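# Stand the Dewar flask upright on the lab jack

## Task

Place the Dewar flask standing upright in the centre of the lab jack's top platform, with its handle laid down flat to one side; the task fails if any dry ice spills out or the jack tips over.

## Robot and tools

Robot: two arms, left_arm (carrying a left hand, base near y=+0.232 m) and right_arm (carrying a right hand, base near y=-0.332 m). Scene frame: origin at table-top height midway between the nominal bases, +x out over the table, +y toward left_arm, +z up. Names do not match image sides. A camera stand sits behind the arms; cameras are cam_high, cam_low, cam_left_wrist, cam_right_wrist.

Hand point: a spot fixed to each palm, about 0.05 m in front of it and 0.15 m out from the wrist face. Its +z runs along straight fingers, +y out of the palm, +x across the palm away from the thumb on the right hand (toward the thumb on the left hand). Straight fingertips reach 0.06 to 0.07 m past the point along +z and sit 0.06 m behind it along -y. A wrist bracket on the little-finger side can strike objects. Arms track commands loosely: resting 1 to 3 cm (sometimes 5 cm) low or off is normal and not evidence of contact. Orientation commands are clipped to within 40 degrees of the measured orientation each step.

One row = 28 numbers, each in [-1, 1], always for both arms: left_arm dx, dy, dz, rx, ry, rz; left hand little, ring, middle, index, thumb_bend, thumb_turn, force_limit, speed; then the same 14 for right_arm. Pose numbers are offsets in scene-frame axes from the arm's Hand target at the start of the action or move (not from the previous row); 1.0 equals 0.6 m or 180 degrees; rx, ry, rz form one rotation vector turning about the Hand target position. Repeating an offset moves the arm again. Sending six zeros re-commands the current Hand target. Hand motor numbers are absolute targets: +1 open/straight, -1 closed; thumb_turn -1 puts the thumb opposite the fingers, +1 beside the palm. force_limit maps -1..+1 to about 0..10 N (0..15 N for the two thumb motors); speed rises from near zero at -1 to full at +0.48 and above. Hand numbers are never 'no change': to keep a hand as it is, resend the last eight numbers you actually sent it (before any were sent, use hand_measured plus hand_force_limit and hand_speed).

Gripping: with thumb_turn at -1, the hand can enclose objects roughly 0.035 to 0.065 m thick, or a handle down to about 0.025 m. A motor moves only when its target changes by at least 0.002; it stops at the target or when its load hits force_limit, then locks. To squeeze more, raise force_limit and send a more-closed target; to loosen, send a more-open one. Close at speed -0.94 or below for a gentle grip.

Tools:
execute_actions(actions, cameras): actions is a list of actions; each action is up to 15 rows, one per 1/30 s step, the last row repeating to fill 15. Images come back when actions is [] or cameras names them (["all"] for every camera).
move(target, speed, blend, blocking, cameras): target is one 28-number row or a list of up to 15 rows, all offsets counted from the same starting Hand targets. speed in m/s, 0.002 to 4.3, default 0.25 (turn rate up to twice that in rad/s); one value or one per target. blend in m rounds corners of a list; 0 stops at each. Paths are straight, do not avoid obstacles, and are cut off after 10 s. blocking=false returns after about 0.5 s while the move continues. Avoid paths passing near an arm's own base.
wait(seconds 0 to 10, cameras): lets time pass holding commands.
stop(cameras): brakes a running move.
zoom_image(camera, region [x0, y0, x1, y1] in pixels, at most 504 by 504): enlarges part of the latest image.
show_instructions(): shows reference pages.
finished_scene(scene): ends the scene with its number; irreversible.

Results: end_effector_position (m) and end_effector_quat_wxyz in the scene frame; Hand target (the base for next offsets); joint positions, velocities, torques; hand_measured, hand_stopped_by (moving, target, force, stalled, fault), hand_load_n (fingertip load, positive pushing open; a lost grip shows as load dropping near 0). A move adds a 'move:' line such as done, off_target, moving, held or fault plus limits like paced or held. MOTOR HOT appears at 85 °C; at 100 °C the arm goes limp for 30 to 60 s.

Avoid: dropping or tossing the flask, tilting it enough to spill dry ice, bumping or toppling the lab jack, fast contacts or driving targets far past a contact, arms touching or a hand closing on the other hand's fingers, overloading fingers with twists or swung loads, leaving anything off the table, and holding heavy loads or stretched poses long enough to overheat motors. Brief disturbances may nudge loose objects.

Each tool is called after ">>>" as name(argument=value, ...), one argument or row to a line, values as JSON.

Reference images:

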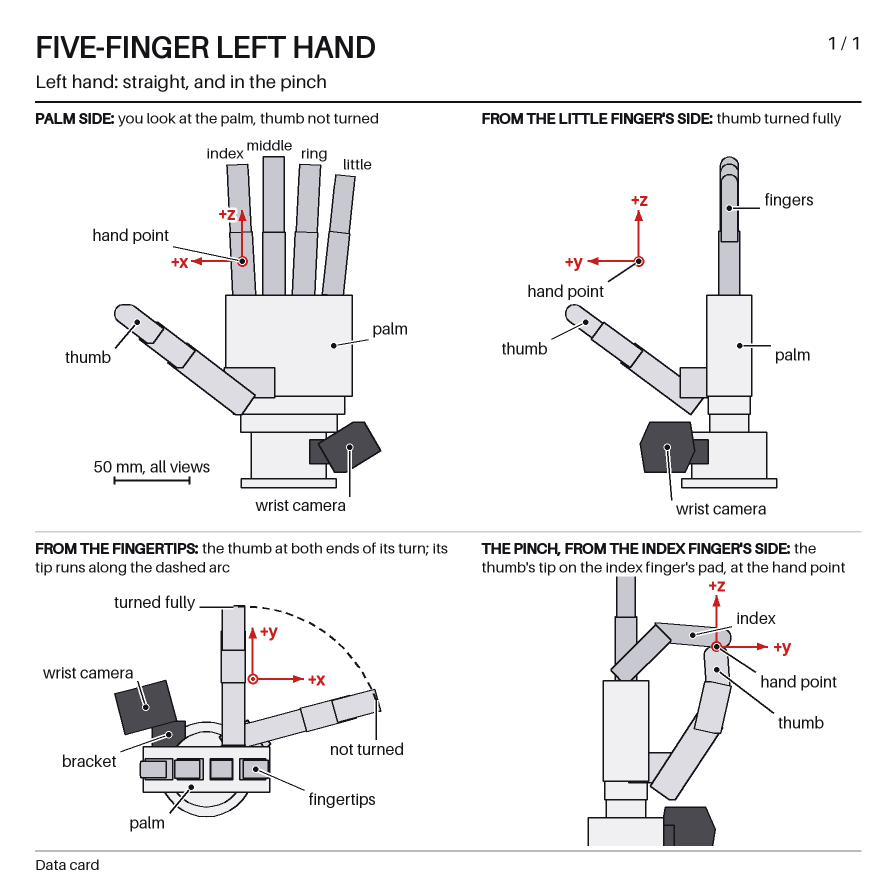

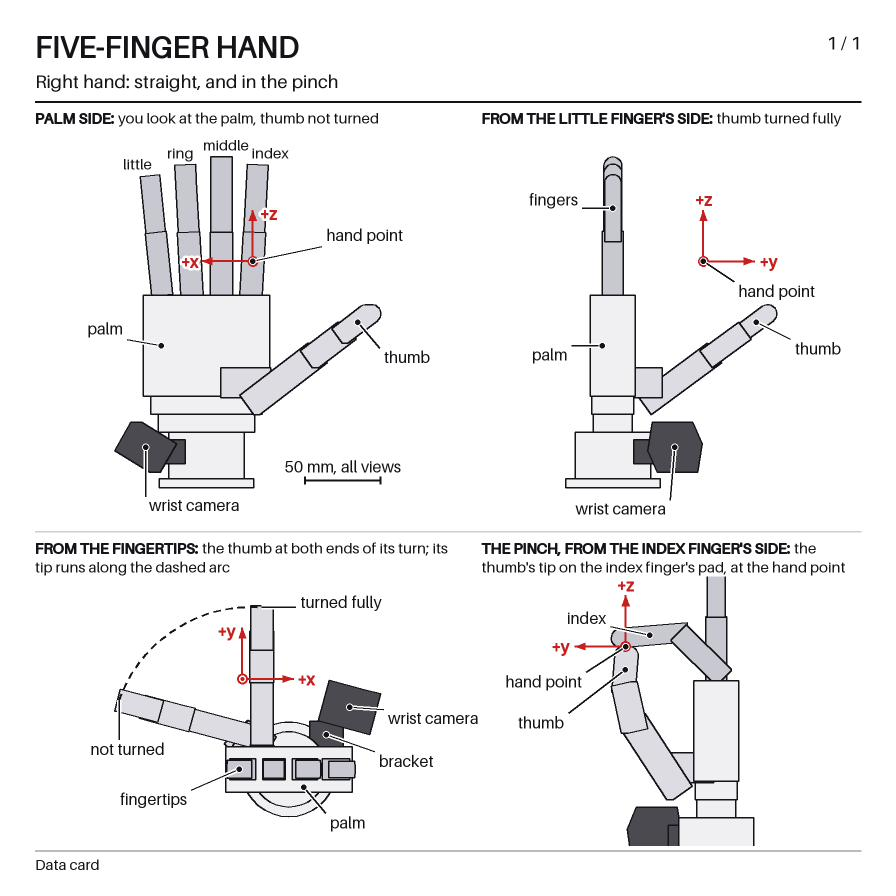

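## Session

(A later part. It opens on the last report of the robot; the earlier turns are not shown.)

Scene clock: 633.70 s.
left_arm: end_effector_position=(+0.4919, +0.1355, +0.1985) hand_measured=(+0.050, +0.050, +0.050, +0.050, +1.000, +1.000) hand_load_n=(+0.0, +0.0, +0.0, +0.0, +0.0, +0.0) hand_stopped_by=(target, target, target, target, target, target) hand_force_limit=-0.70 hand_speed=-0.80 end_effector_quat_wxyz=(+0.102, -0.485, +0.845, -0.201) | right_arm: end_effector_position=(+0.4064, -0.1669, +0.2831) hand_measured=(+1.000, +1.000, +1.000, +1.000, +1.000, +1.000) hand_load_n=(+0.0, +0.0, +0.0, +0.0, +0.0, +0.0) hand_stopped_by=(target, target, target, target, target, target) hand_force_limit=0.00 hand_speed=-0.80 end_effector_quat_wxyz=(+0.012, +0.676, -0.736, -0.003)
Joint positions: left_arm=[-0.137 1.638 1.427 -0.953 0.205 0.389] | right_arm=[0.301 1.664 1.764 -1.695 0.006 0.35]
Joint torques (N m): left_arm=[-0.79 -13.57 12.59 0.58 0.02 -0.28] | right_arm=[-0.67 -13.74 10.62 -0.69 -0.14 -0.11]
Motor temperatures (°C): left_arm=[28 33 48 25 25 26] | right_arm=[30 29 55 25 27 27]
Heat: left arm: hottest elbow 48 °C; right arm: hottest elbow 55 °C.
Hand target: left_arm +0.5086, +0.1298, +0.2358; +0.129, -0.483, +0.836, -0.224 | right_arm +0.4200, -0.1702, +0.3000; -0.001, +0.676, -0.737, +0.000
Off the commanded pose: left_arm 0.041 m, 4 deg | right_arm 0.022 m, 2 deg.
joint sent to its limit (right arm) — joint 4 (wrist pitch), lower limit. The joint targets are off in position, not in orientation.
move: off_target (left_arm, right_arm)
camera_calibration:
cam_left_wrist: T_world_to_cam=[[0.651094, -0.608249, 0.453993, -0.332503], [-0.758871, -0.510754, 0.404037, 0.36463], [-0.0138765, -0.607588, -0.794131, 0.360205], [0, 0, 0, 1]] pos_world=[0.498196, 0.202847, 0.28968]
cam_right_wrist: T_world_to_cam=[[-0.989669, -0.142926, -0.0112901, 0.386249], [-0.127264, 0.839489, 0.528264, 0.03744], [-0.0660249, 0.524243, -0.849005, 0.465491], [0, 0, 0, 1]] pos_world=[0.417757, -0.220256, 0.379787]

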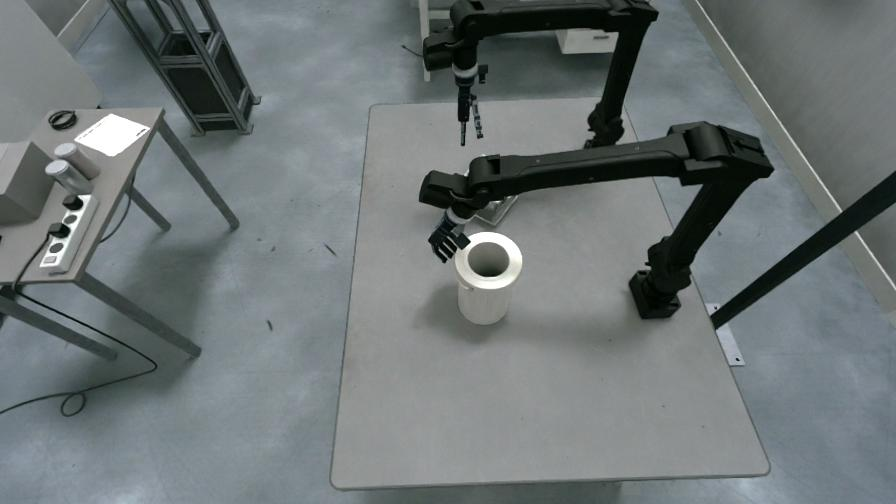

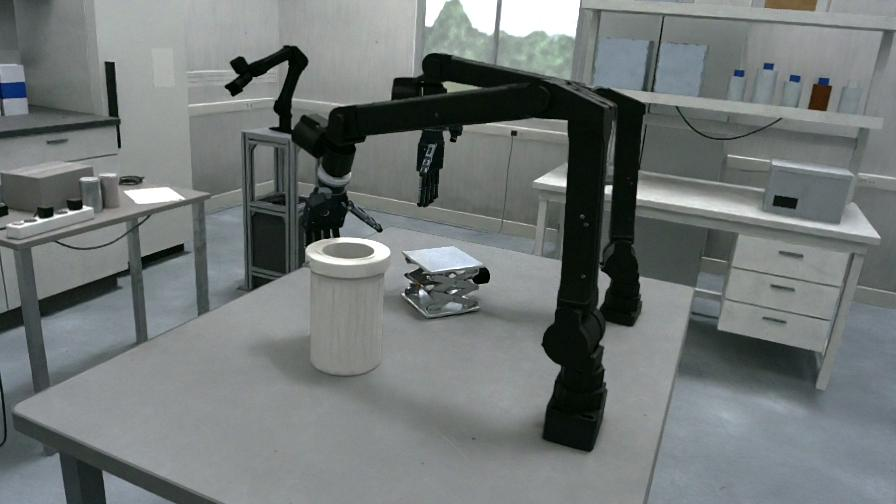

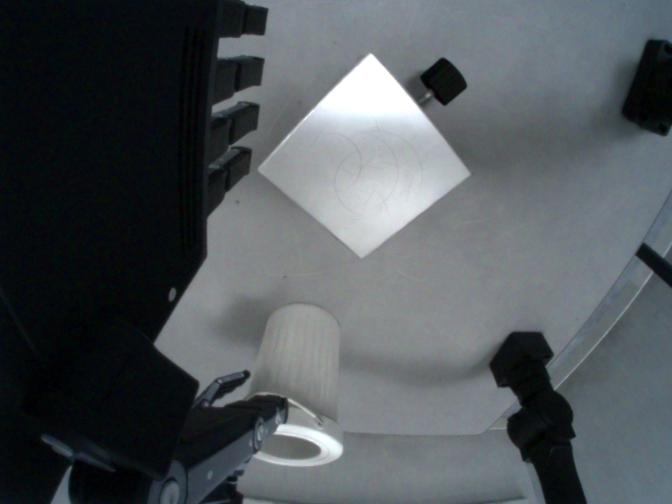

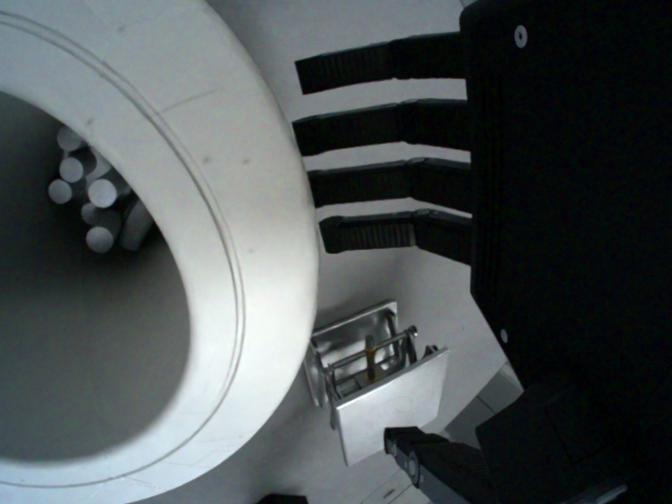

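>>> zoom_image(
  camera="cam_right_wrist",
  region=[150, 0, 480, 300],
)

>>> zoom_image(
  camera="cam_high",
  region=[410, 190, 540, 320],
)

>>> zoom_image(
  camera="cam_left_wrist",
  region=[180, 330, 370, 504],
)

Scaled by 1.527 from the camera's 672x504 image, which has a finer 960x720 frame.

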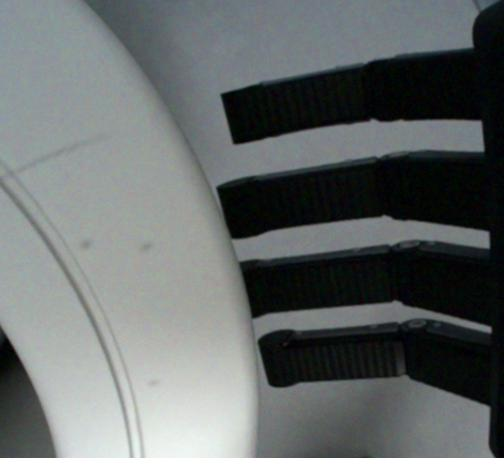

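Scaled by 3.877 from the camera's 896x504 image, which has a finer 1280x720 frame.

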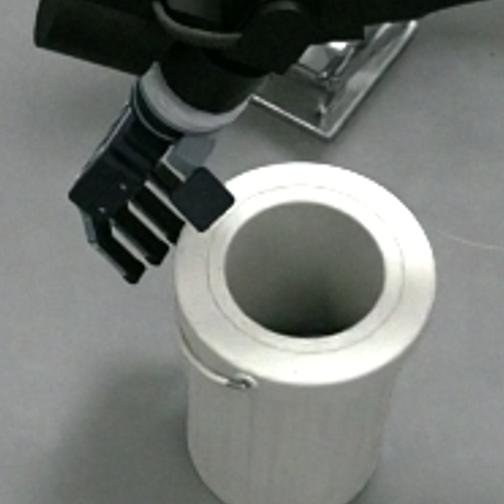

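Scaled by 2.653 from the camera's 672x504 image, which has a finer 960x720 frame.

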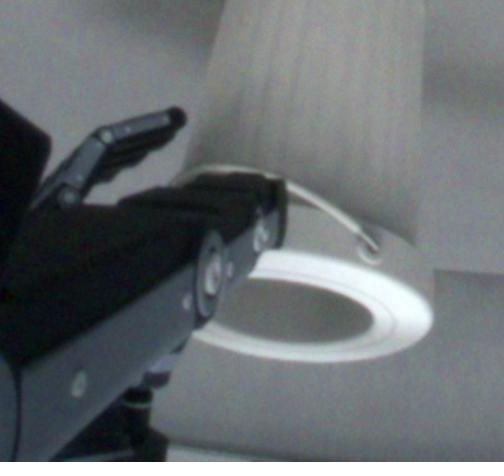

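>>> move(
  target=[
    [0.0115,-0.0068,-0.03,0,0,0,0.05,0.05,0.05,0.05,1,1,-0.7,-0.8,0,0,0,0,0,0,1,1,1,1,1,1,0,-0.8],
    [0.0115,-0.0068,-0.115,0,0,0,0.05,0.05,0.05,0.05,1,1,-0.7,-0.8,0,0,0,0,0,0,1,1,1,1,1,1,0,-0.8],
    [-0.0203,0.012,-0.115,0,0,0,0.05,0.05,0.05,0.05,1,1,-0.7,-0.8,0,0,0,0,0,0,1,1,1,1,1,1,0,-0.8],
  ],
  cameras=["cam_high","cam_right_wrist"],
  speed=0.05,
)

Scene clock: 676.80 s.
left_arm: end_effector_position=(+0.4859, +0.1348, +0.1481) hand_measured=(+0.050, +0.050, +0.050, +0.050, +1.000, +1.000) hand_load_n=(+0.0, +0.0, +0.0, +0.0, +0.0, +0.0) hand_stopped_by=(target, target, target, target, target, target) hand_force_limit=-0.70 hand_speed=-0.80 end_effector_quat_wxyz=(+0.108, -0.485, +0.844, -0.205) | right_arm: end_effector_position=(+0.4064, -0.1669, +0.2831) hand_measured=(+1.000, +1.000, +1.000, +1.000, +1.000, +1.000) hand_load_n=(+0.0, +0.0, +0.0, +0.0, +0.0, +0.0) hand_stopped_by=(target, target, target, target, target, target) hand_force_limit=0.00 hand_speed=-0.80 end_effector_quat_wxyz=(+0.012, +0.676, -0.736, -0.003)
Joint positions: left_arm=[-0.14 1.649 1.302 -0.8 0.202 0.384] | right_arm=[0.301 1.664 1.764 -1.695 0.006 0.35]
Joint torques (N m): left_arm=[0.67 -13.04 8.25 1.77 0.26 -0.1] | right_arm=[-0.67 -13.74 10.63 -0.69 -0.14 -0.11]
Motor temperatures (°C): left_arm=[28 33 50 25 25 26] | right_arm=[30 29 57 25 27 27]
Heat: left arm: hottest elbow 50 °C; right arm: hottest elbow 57 °C.
Hand target: left_arm +0.4965, +0.1370, +0.1668; +0.129, -0.483, +0.836, -0.224 | right_arm +0.4200, -0.1702, +0.3000; -0.001, +0.676, -0.737, +0.000
Off the commanded pose: left_arm 0.022 m, 3 deg | right_arm 0.022 m, 2 deg.
joint sent to its limit (right arm) — joint 4 (wrist pitch), lower limit. The joint targets are off in position, not in orientation.
move: off_target (left_arm, right_arm)
camera_calibration:
cam_right_wrist: T_world_to_cam=[[-0.989669, -0.142926, -0.0112901, 0.386249], [-0.127264, 0.839489, 0.528264, 0.03744], [-0.0660249, 0.524243, -0.849005, 0.465491], [0, 0, 0, 1]] pos_world=[0.417757, -0.220256, 0.379787]
Images, in order (width x height): cam_high 896x504, cam_right_wrist 672x504.

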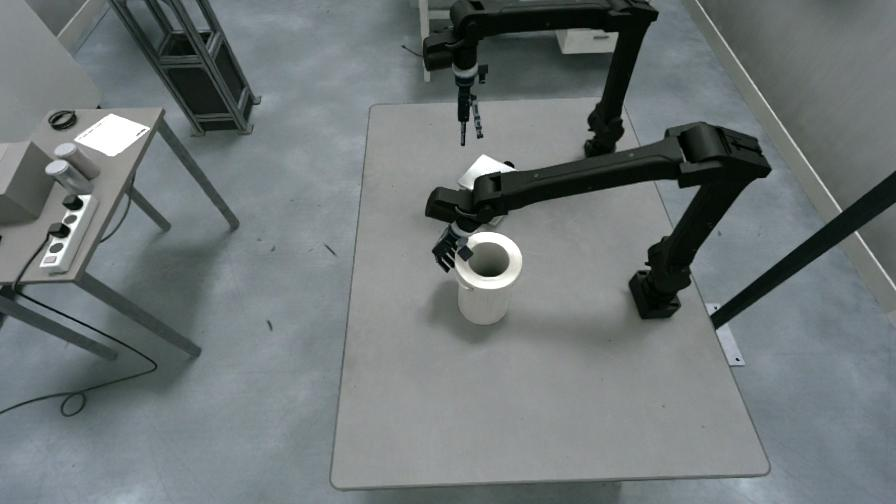

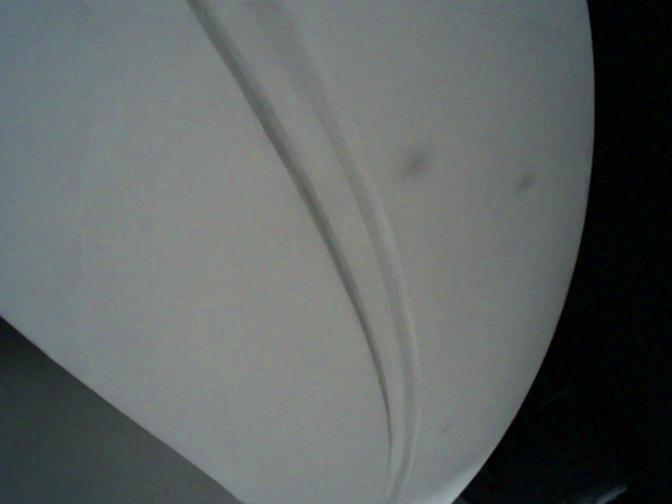

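>>> move(
  target=[0.0042,-0.0025,0.07,0,0,0,0.05,0.05,0.05,0.05,1,1,-0.7,-0.8,0,0,0,0,0,0,1,1,1,1,1,1,0,-0.8],
  cameras=["cam_high","cam_left_wrist","cam_right_wrist"],
  speed=0.04,
)

Scene clock: 682.77 s.
left_arm: end_effector_position=(+0.4793, +0.1354, +0.1724) hand_measured=(+0.050, +0.050, +0.050, +0.050, +1.000, +1.000) hand_load_n=(+0.0, +0.0, +0.0, +0.0, +0.0, +0.0) hand_stopped_by=(target, target, target, target, target, target) hand_force_limit=-0.70 hand_speed=-0.80 end_effector_quat_wxyz=(+0.101, -0.486, +0.845, -0.199) | right_arm: end_effector_position=(+0.4064, -0.1669, +0.2831) hand_measured=(+1.000, +1.000, +1.000, +1.000, +1.000, +1.000) hand_load_n=(+0.0, +0.0, +0.0, +0.0, -0.5, +0.0) hand_stopped_by=(target, target, target, target, target, target) hand_force_limit=0.00 hand_speed=-0.80 end_effector_quat_wxyz=(+0.012, +0.676, -0.736, -0.003)
Joint positions: left_arm=[-0.14 1.624 1.34 -0.881 0.202 0.384] | right_arm=[0.301 1.664 1.764 -1.695 0.006 0.35]
Joint torques (N m): left_arm=[0.32 -13.04 12.33 0.62 0.22 -0.11] | right_arm=[-0.73 -13.74 10.65 -0.69 -0.14 -0.1]
Motor temperatures (°C): left_arm=[28 33 50 25 25 26] | right_arm=[30 29 57 25 27 27]
Heat: left arm: hottest elbow 50 °C; right arm: hottest elbow 57 °C.
Hand target: left_arm +0.4990, +0.1355, +0.2088; +0.129, -0.483, +0.836, -0.224 | right_arm +0.4200, -0.1702, +0.3000; -0.001, +0.676, -0.737, +0.000
Off the commanded pose: left_arm 0.041 m, 4 deg | right_arm 0.022 m, 2 deg.
joint sent to its limit (right arm) — joint 4 (wrist pitch), lower limit. The joint targets are off in position, not in orientation.
move: off_target (left_arm, right_arm)
camera_calibration:
cam_left_wrist: T_world_to_cam=[[0.653602, -0.607275, 0.451688, -0.313443], [-0.756703, -0.513056, 0.405184, 0.3647], [-0.0143166, -0.606623, -0.794861, 0.339393], [0, 0, 0, 1]] pos_world=[0.485696, 0.202649, 0.263578]
cam_right_wrist: T_world_to_cam=[[-0.989669, -0.142926, -0.0112901, 0.386249], [-0.127264, 0.839489, 0.528264, 0.03744], [-0.0660249, 0.524243, -0.849005, 0.465491], [0, 0, 0, 1]] pos_world=[0.417757, -0.220256, 0.379787]
Images, in order (width x height): cam_high 896x504, cam_left_wrist 672x504, cam_right_wrist 672x504.

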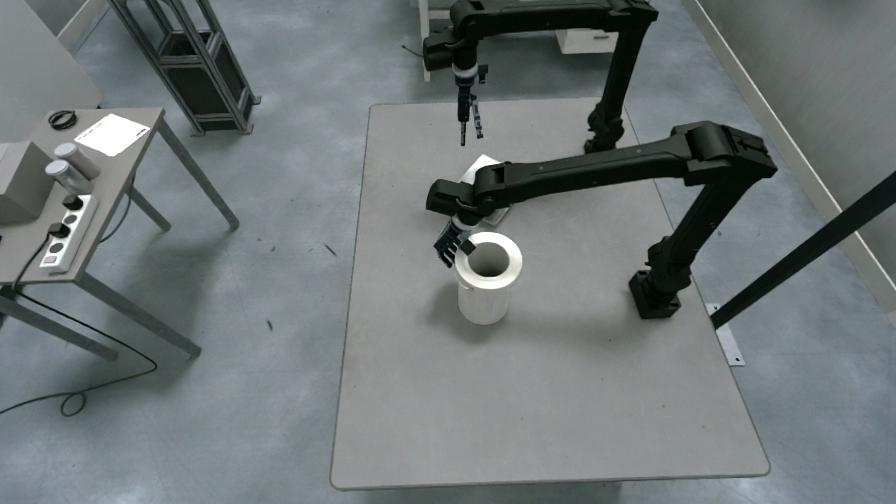

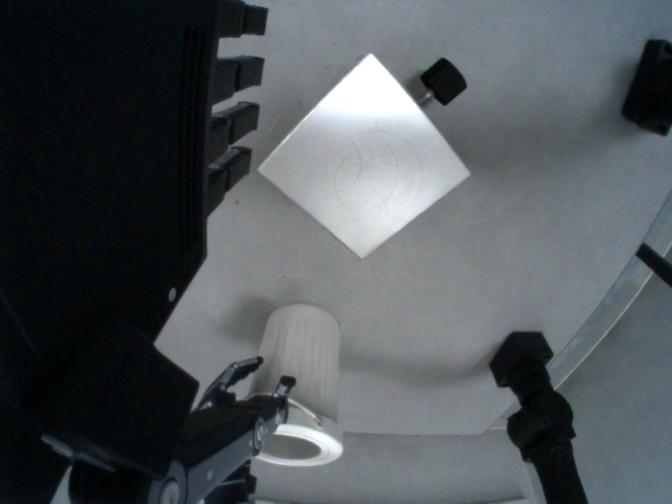

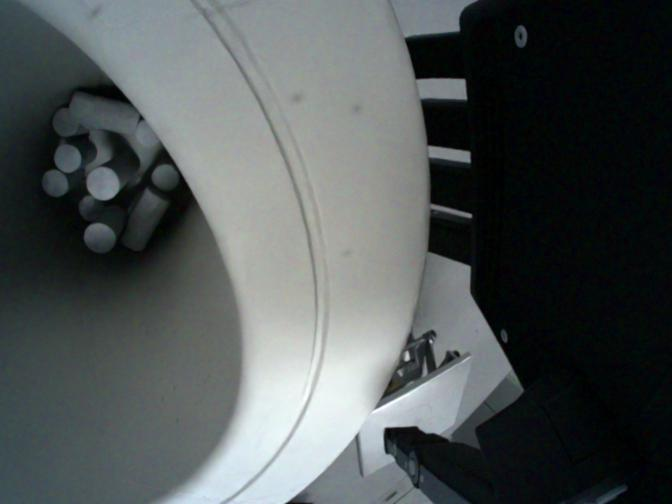

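>>> move(
  target=[0.0,0.0,0.035,0,0,0,0.05,0.05,0.05,0.05,1,1,-0.7,-0.8,0,0,0,0,0,0,1,1,1,1,1,1,0,-0.8],
  cameras=["cam_high","cam_left_wrist","cam_right_wrist"],
  speed=0.04,
)

Scene clock: 688.30 s.
left_arm: end_effector_position=(+0.4805, +0.1353, +0.1932) hand_measured=(+0.050, +0.050, +0.050, +0.050, +1.000, +1.000) hand_load_n=(+0.0, +0.0, +0.0, +0.0, -0.5, +0.0) hand_stopped_by=(target, target, target, target, target, target) hand_force_limit=-0.70 hand_speed=-0.80 end_effector_quat_wxyz=(+0.101, -0.486, +0.845, -0.199) | right_arm: end_effector_position=(+0.4064, -0.1669, +0.2831) hand_measured=(+1.000, +1.000, +1.000, +1.000, +1.000, +1.000) hand_load_n=(+0.0, +0.0, +0.0, +0.0, +0.0, +0.0) hand_stopped_by=(target, target, target, target, target, target) hand_force_limit=0.00 hand_speed=-0.80 end_effector_quat_wxyz=(+0.012, +0.676, -0.736, -0.003)
Joint positions: left_arm=[-0.14 1.613 1.383 -0.935 0.202 0.384] | right_arm=[0.301 1.664 1.764 -1.695 0.006 0.35]
Joint torques (N m): left_arm=[0.56 -12.98 12.55 0.61 0.2 -0.12] | right_arm=[-0.67 -13.74 10.63 -0.68 -0.14 -0.1]
Motor temperatures (°C): left_arm=[28 34 50 25 25 26] | right_arm=[30 29 57 25 27 27]
Heat: left arm: hottest elbow 50 °C; right arm: hottest elbow 57 °C.
Hand target: left_arm +0.4990, +0.1355, +0.2298; +0.129, -0.483, +0.836, -0.224 | right_arm +0.4200, -0.1702, +0.3000; -0.001, +0.676, -0.737, +0.000
Off the commanded pose: left_arm 0.041 m, 4 deg | right_arm 0.022 m, 2 deg.
joint sent to its limit (right arm) — joint 4 (wrist pitch), lower limit. The joint targets are off in position, not in orientation.
move: off_target (left_arm, right_arm)
camera_calibration:
cam_left_wrist: T_world_to_cam=[[0.653602, -0.607275, 0.451688, -0.323744], [-0.756703, -0.513056, 0.405184, 0.357078], [-0.0143166, -0.606623, -0.794861, 0.355822], [0, 0, 0, 1]] pos_world=[0.486896, 0.202449, 0.284378]
cam_right_wrist: T_world_to_cam=[[-0.989669, -0.142926, -0.0112901, 0.386249], [-0.127264, 0.839489, 0.528264, 0.03744], [-0.0660249, 0.524243, -0.849005, 0.465491], [0, 0, 0, 1]] pos_world=[0.417757, -0.220256, 0.379787]
Images, in order (width x height): cam_high 896x504, cam_left_wrist 672x504, cam_right_wrist 672x504.

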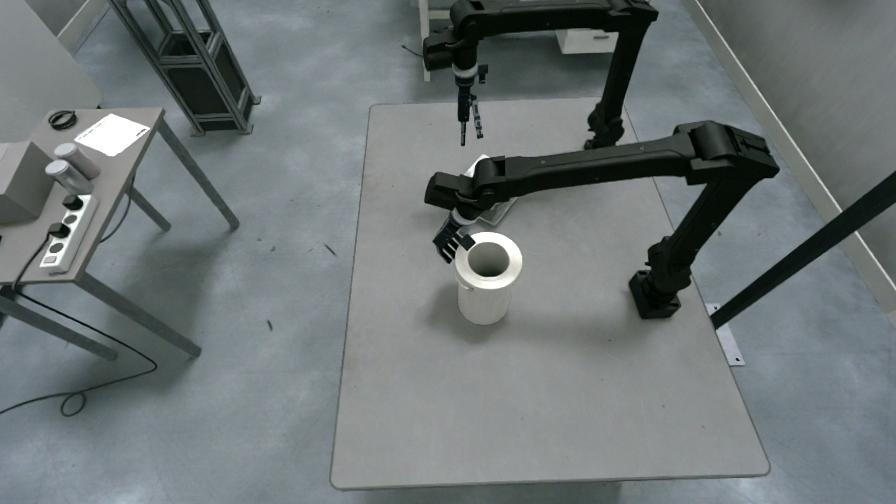

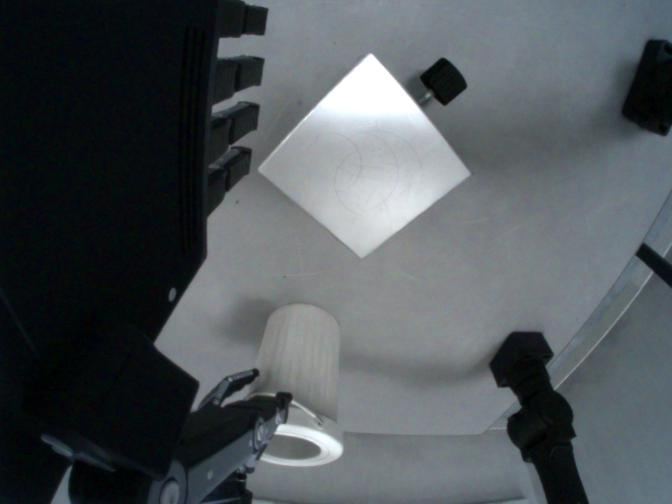

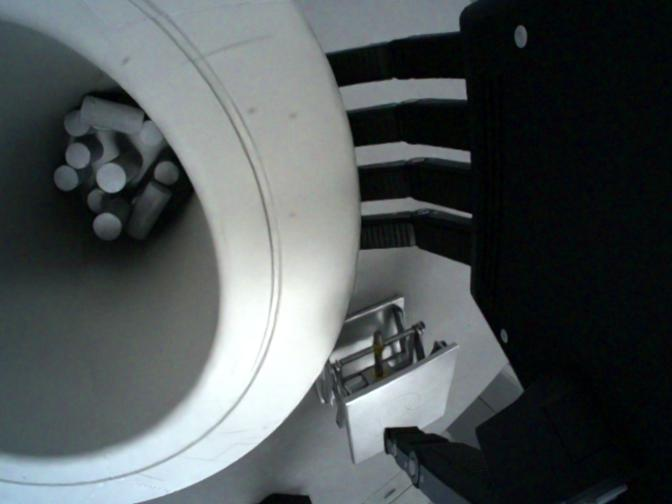

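>>> move(
  target=[0.002,-0.001,0.03,0,0,0,0.05,0.05,0.05,0.05,1,1,-0.7,-0.8,0,0,0,0,0,0,1,1,1,1,1,1,0,-0.8],
  cameras=["cam_high","cam_left_wrist","cam_right_wrist"],
  speed=0.04,
)

>>> zoom_image(
  camera="cam_high",
  region=[410, 190, 540, 320],
)

>>> zoom_image(
  camera="cam_left_wrist",
  region=[180, 330, 370, 504],
)

Scene clock: 695.23 s.
left_arm: end_effector_position=(+0.4835, +0.1350, +0.2105) hand_measured=(+0.050, +0.050, +0.050, +0.050, +1.000, +1.000) hand_load_n=(+0.0, +0.0, +0.0, +0.0, +0.0, +0.0) hand_stopped_by=(target, target, target, target, target, target) hand_force_limit=-0.70 hand_speed=-0.80 end_effector_quat_wxyz=(+0.101, -0.486, +0.845, -0.199) | right_arm: end_effector_position=(+0.4064, -0.1669, +0.2831) hand_measured=(+1.000, +1.000, +1.000, +1.000, +1.000, +1.000) hand_load_n=(+0.0, +0.0, +0.0, +0.0, +0.0, +0.0) hand_stopped_by=(target, target, target, target, target, target) hand_force_limit=0.00 hand_speed=-0.80 end_effector_quat_wxyz=(+0.012, +0.676, -0.736, -0.003)
Joint positions: left_arm=[-0.14 1.612 1.427 -0.981 0.202 0.384] | right_arm=[0.301 1.664 1.764 -1.695 0.006 0.35]
Joint torques (N m): left_arm=[0.38 -13.16 12.66 0.62 0.2 -0.13] | right_arm=[-0.67 -13.74 10.63 -0.69 -0.14 -0.1]
Motor temperatures (°C): left_arm=[28 35 49 25 25 26] | right_arm=[30 29 57 25 27 27]
Heat: left arm: hottest elbow 49 °C; right arm: hottest elbow 57 °C.
Hand target: left_arm +0.5002, +0.1349, +0.2478; +0.129, -0.483, +0.836, -0.224 | right_arm +0.4200, -0.1702, +0.3000; -0.001, +0.676, -0.737, +0.000
Off the commanded pose: left_arm 0.041 m, 4 deg | right_arm 0.022 m, 2 deg.
joint sent to its limit (right arm) — joint 4 (wrist pitch), lower limit. The joint targets are off in position, not in orientation.
move: off_target (left_arm, right_arm)
camera_calibration:
cam_left_wrist: T_world_to_cam=[[0.653602, -0.607275, 0.451688, -0.333701], [-0.756703, -0.513056, 0.405184, 0.352185], [-0.0143166, -0.606623, -0.794861, 0.369434], [0, 0, 0, 1]] pos_world=[0.489896, 0.202149, 0.301678]
cam_right_wrist: T_world_to_cam=[[-0.989669, -0.142926, -0.0112901, 0.386249], [-0.127264, 0.839489, 0.528264, 0.03744], [-0.0660249, 0.524243, -0.849005, 0.465491], [0, 0, 0, 1]] pos_world=[0.417757, -0.220256, 0.379787]
Images, in order (width x height): cam_high 896x504, cam_left_wrist 672x504, cam_right_wrist 672x504.

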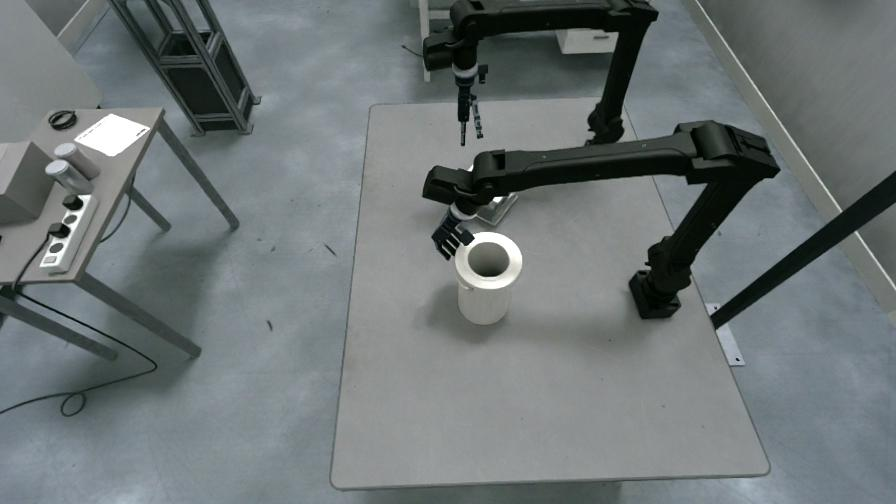

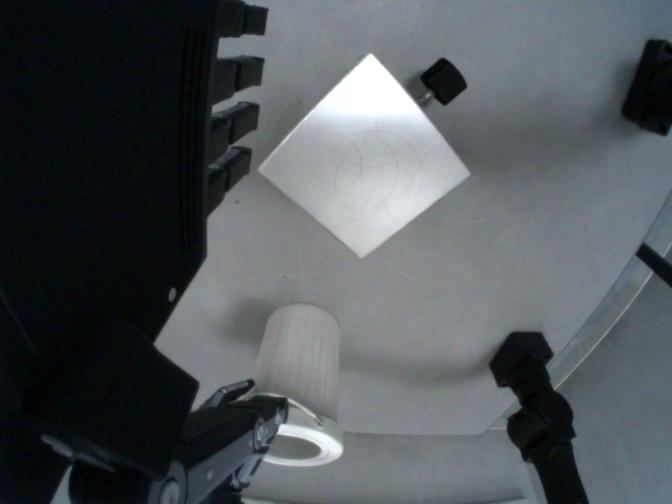

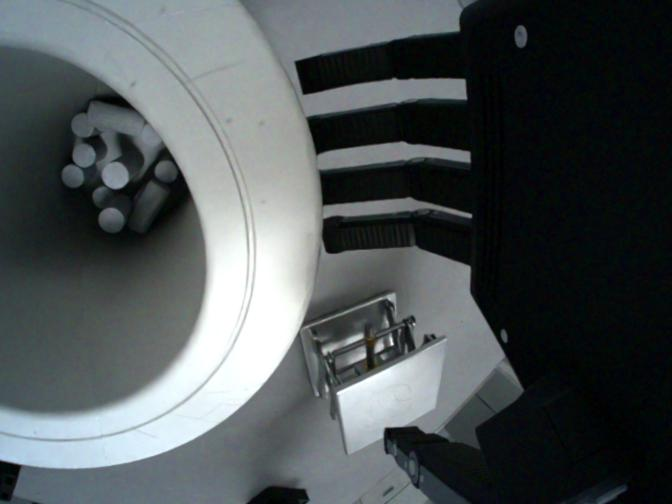

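Scaled by 3.877 from the camera's 896x504 image, which has a finer 1280x720 frame.

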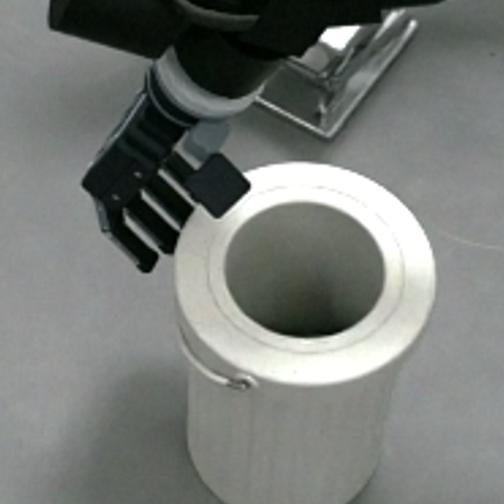

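Scaled by 2.653 from the camera's 672x504 image, which has a finer 960x720 frame.

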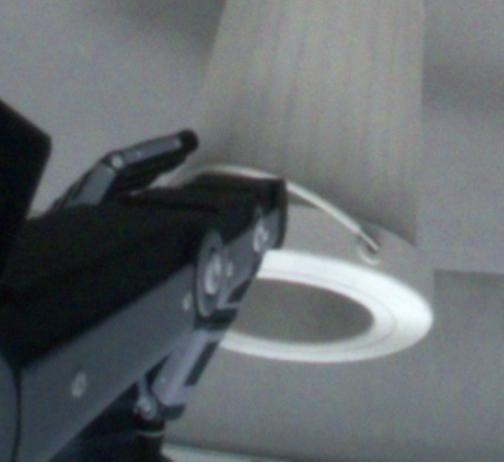

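>>> move(
  target=[
    [0.053,-0.03,0.0,0.064,0.11,-0.0167,1,1,1,1,1,1,-0.7,-0.3,0,0,0,0,0,0,1,1,1,1,1,1,0,-0.8],
    [0.053,-0.03,-0.09,0.064,0.11,-0.0167,1,1,1,1,1,1,-0.7,-0.3,0,0,0,0,0,0,1,1,1,1,1,1,0,-0.8],
  ],
  cameras=["all"],
  speed=0.1,
)

Scene clock: 726.50 s.
left_arm: end_effector_position=(+0.5251, +0.1268, +0.1923) hand_measured=(+1.000, +1.000, +1.000, +1.000, +1.000, +1.000) hand_load_n=(+0.0, -0.5, +0.0, +0.0, +0.0, -0.5) hand_stopped_by=(target, target, target, target, target, target) hand_force_limit=-0.70 hand_speed=-0.30 end_effector_quat_wxyz=(+0.016, -0.491, +0.870, -0.047) | right_arm: end_effector_position=(+0.4064, -0.1669, +0.2831) hand_measured=(+1.000, +1.000, +1.000, +1.000, +1.000, +1.000) hand_load_n=(+0.0, +0.0, +0.0, +0.0, +0.0, +0.0) hand_stopped_by=(target, target, target, target, target, target) hand_force_limit=0.00 hand_speed=-0.80 end_effector_quat_wxyz=(+0.012, +0.676, -0.736, -0.003)
Joint positions: left_arm=[-0.197 1.968 1.884 -1.404 0.055 0.383] | right_arm=[0.301 1.664 1.764 -1.695 0.006 0.35]
Joint torques (N m): left_arm=[-0.97 -15.15 8.4 0.91 -0.09 0] | right_arm=[-0.73 -13.74 10.63 -0.69 -0.14 -0.11]
Motor temperatures (°C): left_arm=[28 35 53 25 25 26] | right_arm=[30 30 58 25 27 27]
Heat: left arm: hottest elbow 53 °C; right arm: hottest elbow 58 °C.
Hand target: left_arm +0.5320, +0.1169, +0.1938; +0.025, -0.477, +0.877, -0.057 | right_arm +0.4200, -0.1702, +0.3000; -0.001, +0.676, -0.737, +0.000
Off the commanded pose: left_arm 0.012 m, 2 deg | right_arm 0.022 m, 2 deg.
joint sent to its limit (right arm) — joint 4 (wrist pitch), lower limit. The joint targets are off in position, not in orientation.
move: off_target (left_arm, right_arm)
camera_calibration:
cam_left_wrist: T_world_to_cam=[[0.728667, -0.673718, 0.123077, -0.325422], [-0.627564, -0.584868, 0.5139, 0.307258], [-0.274239, -0.451701, -0.848975, 0.477867], [0, 0, 0, 1]] pos_world=[0.560998, 0.176316, 0.287849]
cam_right_wrist: T_world_to_cam=[[-0.989669, -0.142926, -0.0112901, 0.386249], [-0.127264, 0.839489, 0.528264, 0.03744], [-0.0660249, 0.524243, -0.849005, 0.465491], [0, 0, 0, 1]] pos_world=[0.417757, -0.220256, 0.379787]

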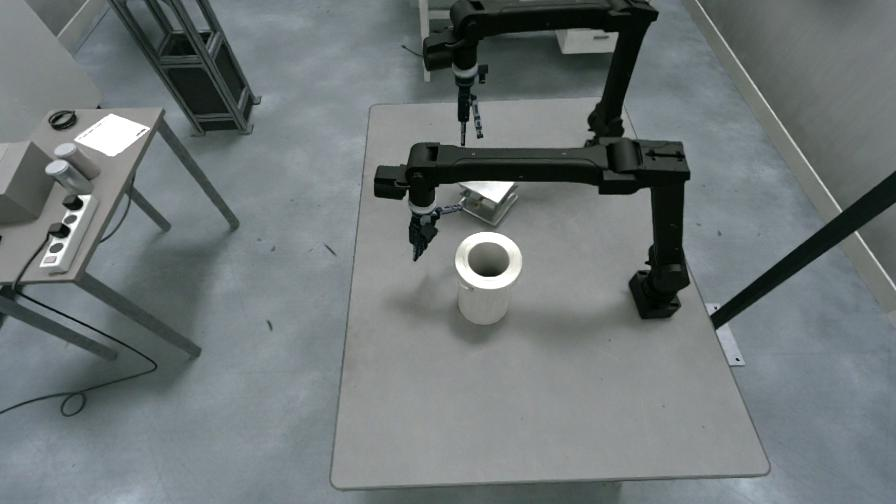

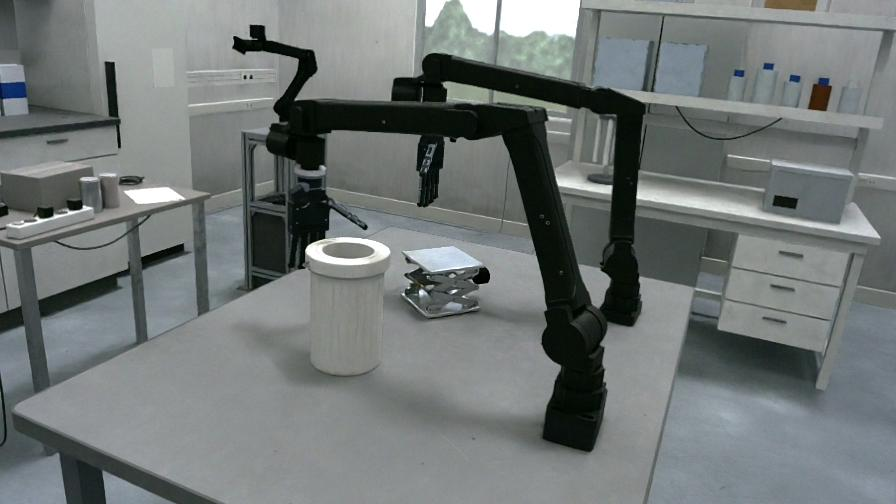

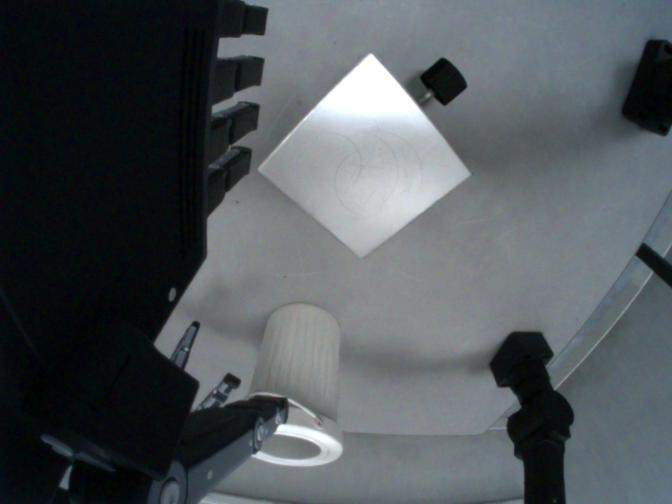

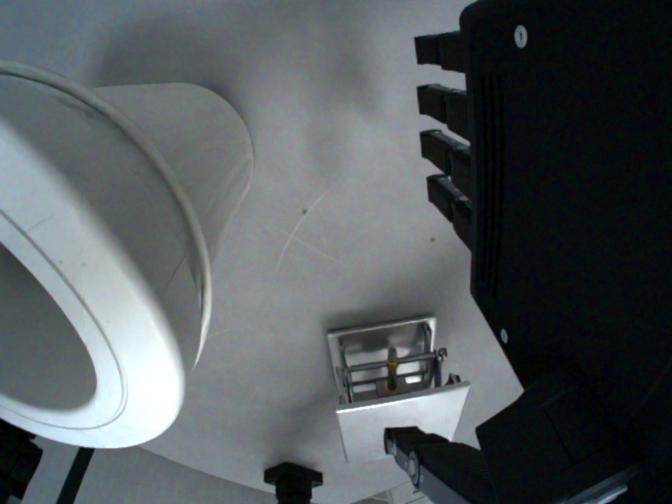

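>>> move(
  target=[
    [0,0,-0.03,0,0,0,1,1,1,1,1,1,-0.7,-0.3,0,0,0,0,0,0,1,1,1,1,1,1,0,-0.8],
    [-0.043,0.024,-0.03,0,0,0,1,1,1,1,1,1,-0.7,-0.3,0,0,0,0,0,0,1,1,1,1,1,1,0,-0.8],
  ],
  speed=0.08,
  cameras=["all"],
)

Scene clock: 775.27 s.
left_arm: end_effector_position=(+0.4975, +0.1320, +0.1602) hand_measured=(+1.000, +1.000, +1.000, +1.000, +1.000, +1.000) hand_load_n=(+0.0, +0.0, -0.5, +0.0, +0.0, +0.0) hand_stopped_by=(target, target, target, target, target, target) hand_force_limit=-0.70 hand_speed=-0.30 end_effector_quat_wxyz=(+0.005, -0.487, +0.873, -0.039) | right_arm: end_effector_position=(+0.4064, -0.1669, +0.2831) hand_measured=(+1.000, +1.000, +1.000, +1.000, +1.000, +1.000) hand_load_n=(+0.0, +0.0, +0.0, +0.0, -0.5, +0.0) hand_stopped_by=(target, target, target, target, target, target) hand_force_limit=0.00 hand_speed=-0.80 end_effector_quat_wxyz=(+0.012, +0.676, -0.736, -0.003)
Joint positions: left_arm=[-0.197 1.923 1.728 -1.32 0.055 0.395] | right_arm=[0.301 1.664 1.764 -1.695 0.006 0.35]
Joint torques (N m): left_arm=[0.5 -16.03 8.18 0.9 -0.03 0.01] | right_arm=[-0.67 -13.74 10.63 -0.69 -0.14 -0.1]
Motor temperatures (°C): left_arm=[28 36 47 25 25 26] | right_arm=[30 30 59 25 27 27]
Heat: left arm: hottest elbow 47 °C; right arm: hottest elbow 59 °C.
Hand target: left_arm +0.5062, +0.1313, +0.1758; +0.025, -0.477, +0.877, -0.057 | right_arm +0.4200, -0.1702, +0.3000; -0.001, +0.676, -0.737, +0.000
Off the commanded pose: left_arm 0.018 m, 3 deg | right_arm 0.022 m, 2 deg.
joint sent to its limit (right arm) — joint 4 (wrist pitch), lower limit. The joint targets are off in position, not in orientation.
move: off_target (left_arm, right_arm)
camera_calibration:
cam_left_wrist: T_world_to_cam=[[0.723364, -0.683122, 0.100442, -0.290291], [-0.620859, -0.579869, 0.527528, 0.303262], [-0.302122, -0.443955, -0.843579, 0.457412], [0, 0, 0, 1]] pos_world=[0.536463, 0.180619, 0.255041]
cam_right_wrist: T_world_to_cam=[[-0.989669, -0.142926, -0.0112901, 0.386249], [-0.127264, 0.839489, 0.528264, 0.03744], [-0.0660249, 0.524243, -0.849005, 0.465491], [0, 0, 0, 1]] pos_world=[0.417757, -0.220256, 0.379787]

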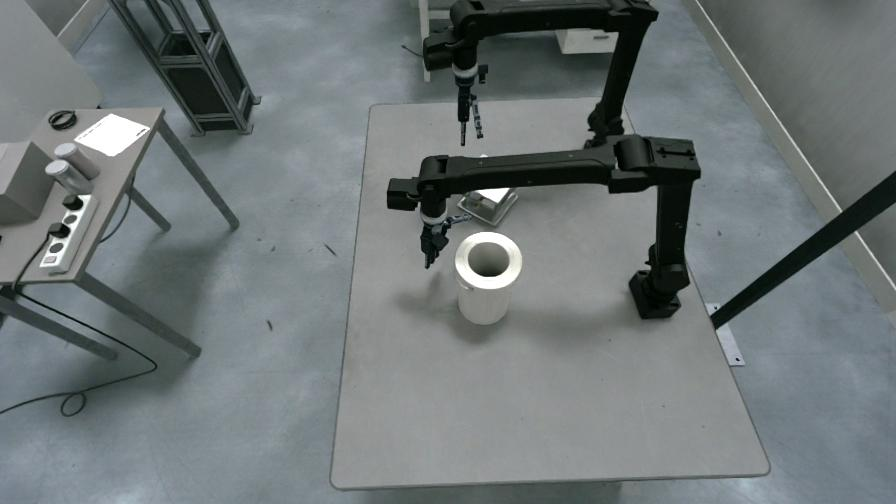

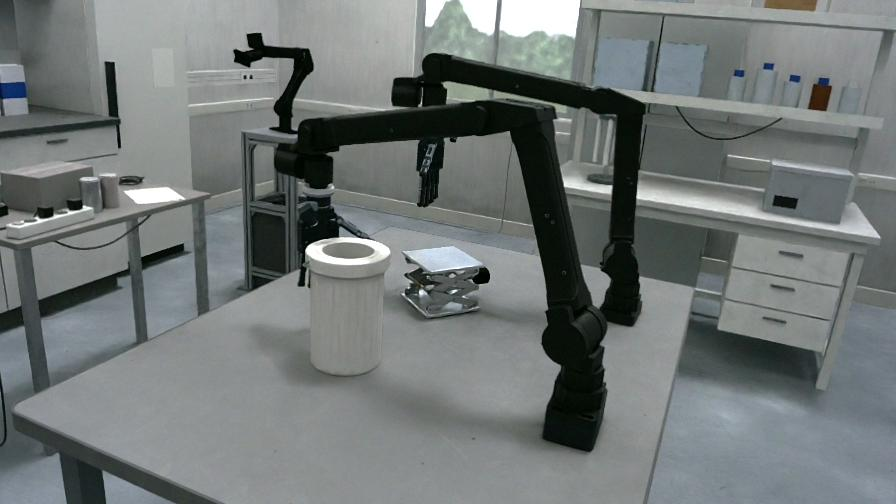

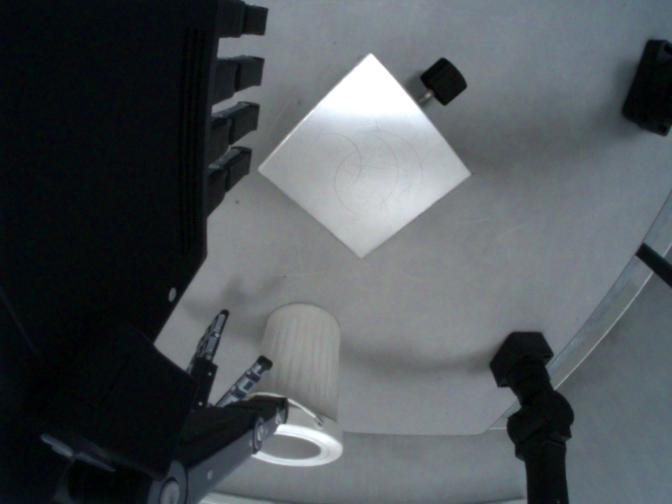

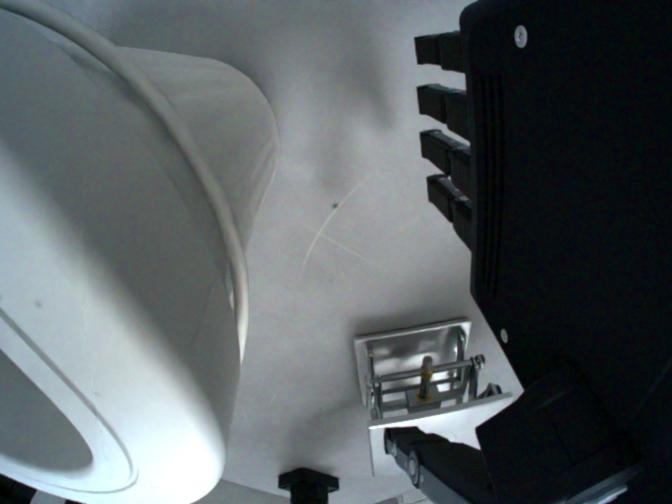

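>>> zoom_image(
  camera="cam_right_wrist",
  region=[0, 0, 320, 400],
)

>>> zoom_image(
  camera="cam_left_wrist",
  region=[180, 280, 380, 480],
)

Scaled by 1.260 from the camera's 672x504 image, which has a finer 960x720 frame.

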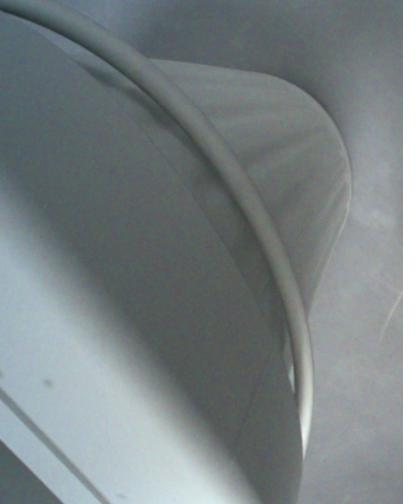

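Scaled by 2.520 from the camera's 672x504 image, which has a finer 960x720 frame.

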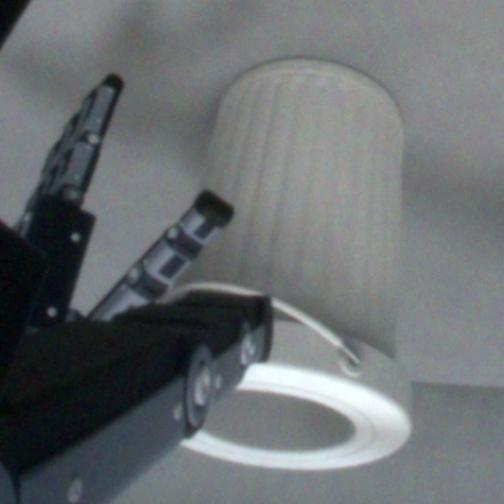

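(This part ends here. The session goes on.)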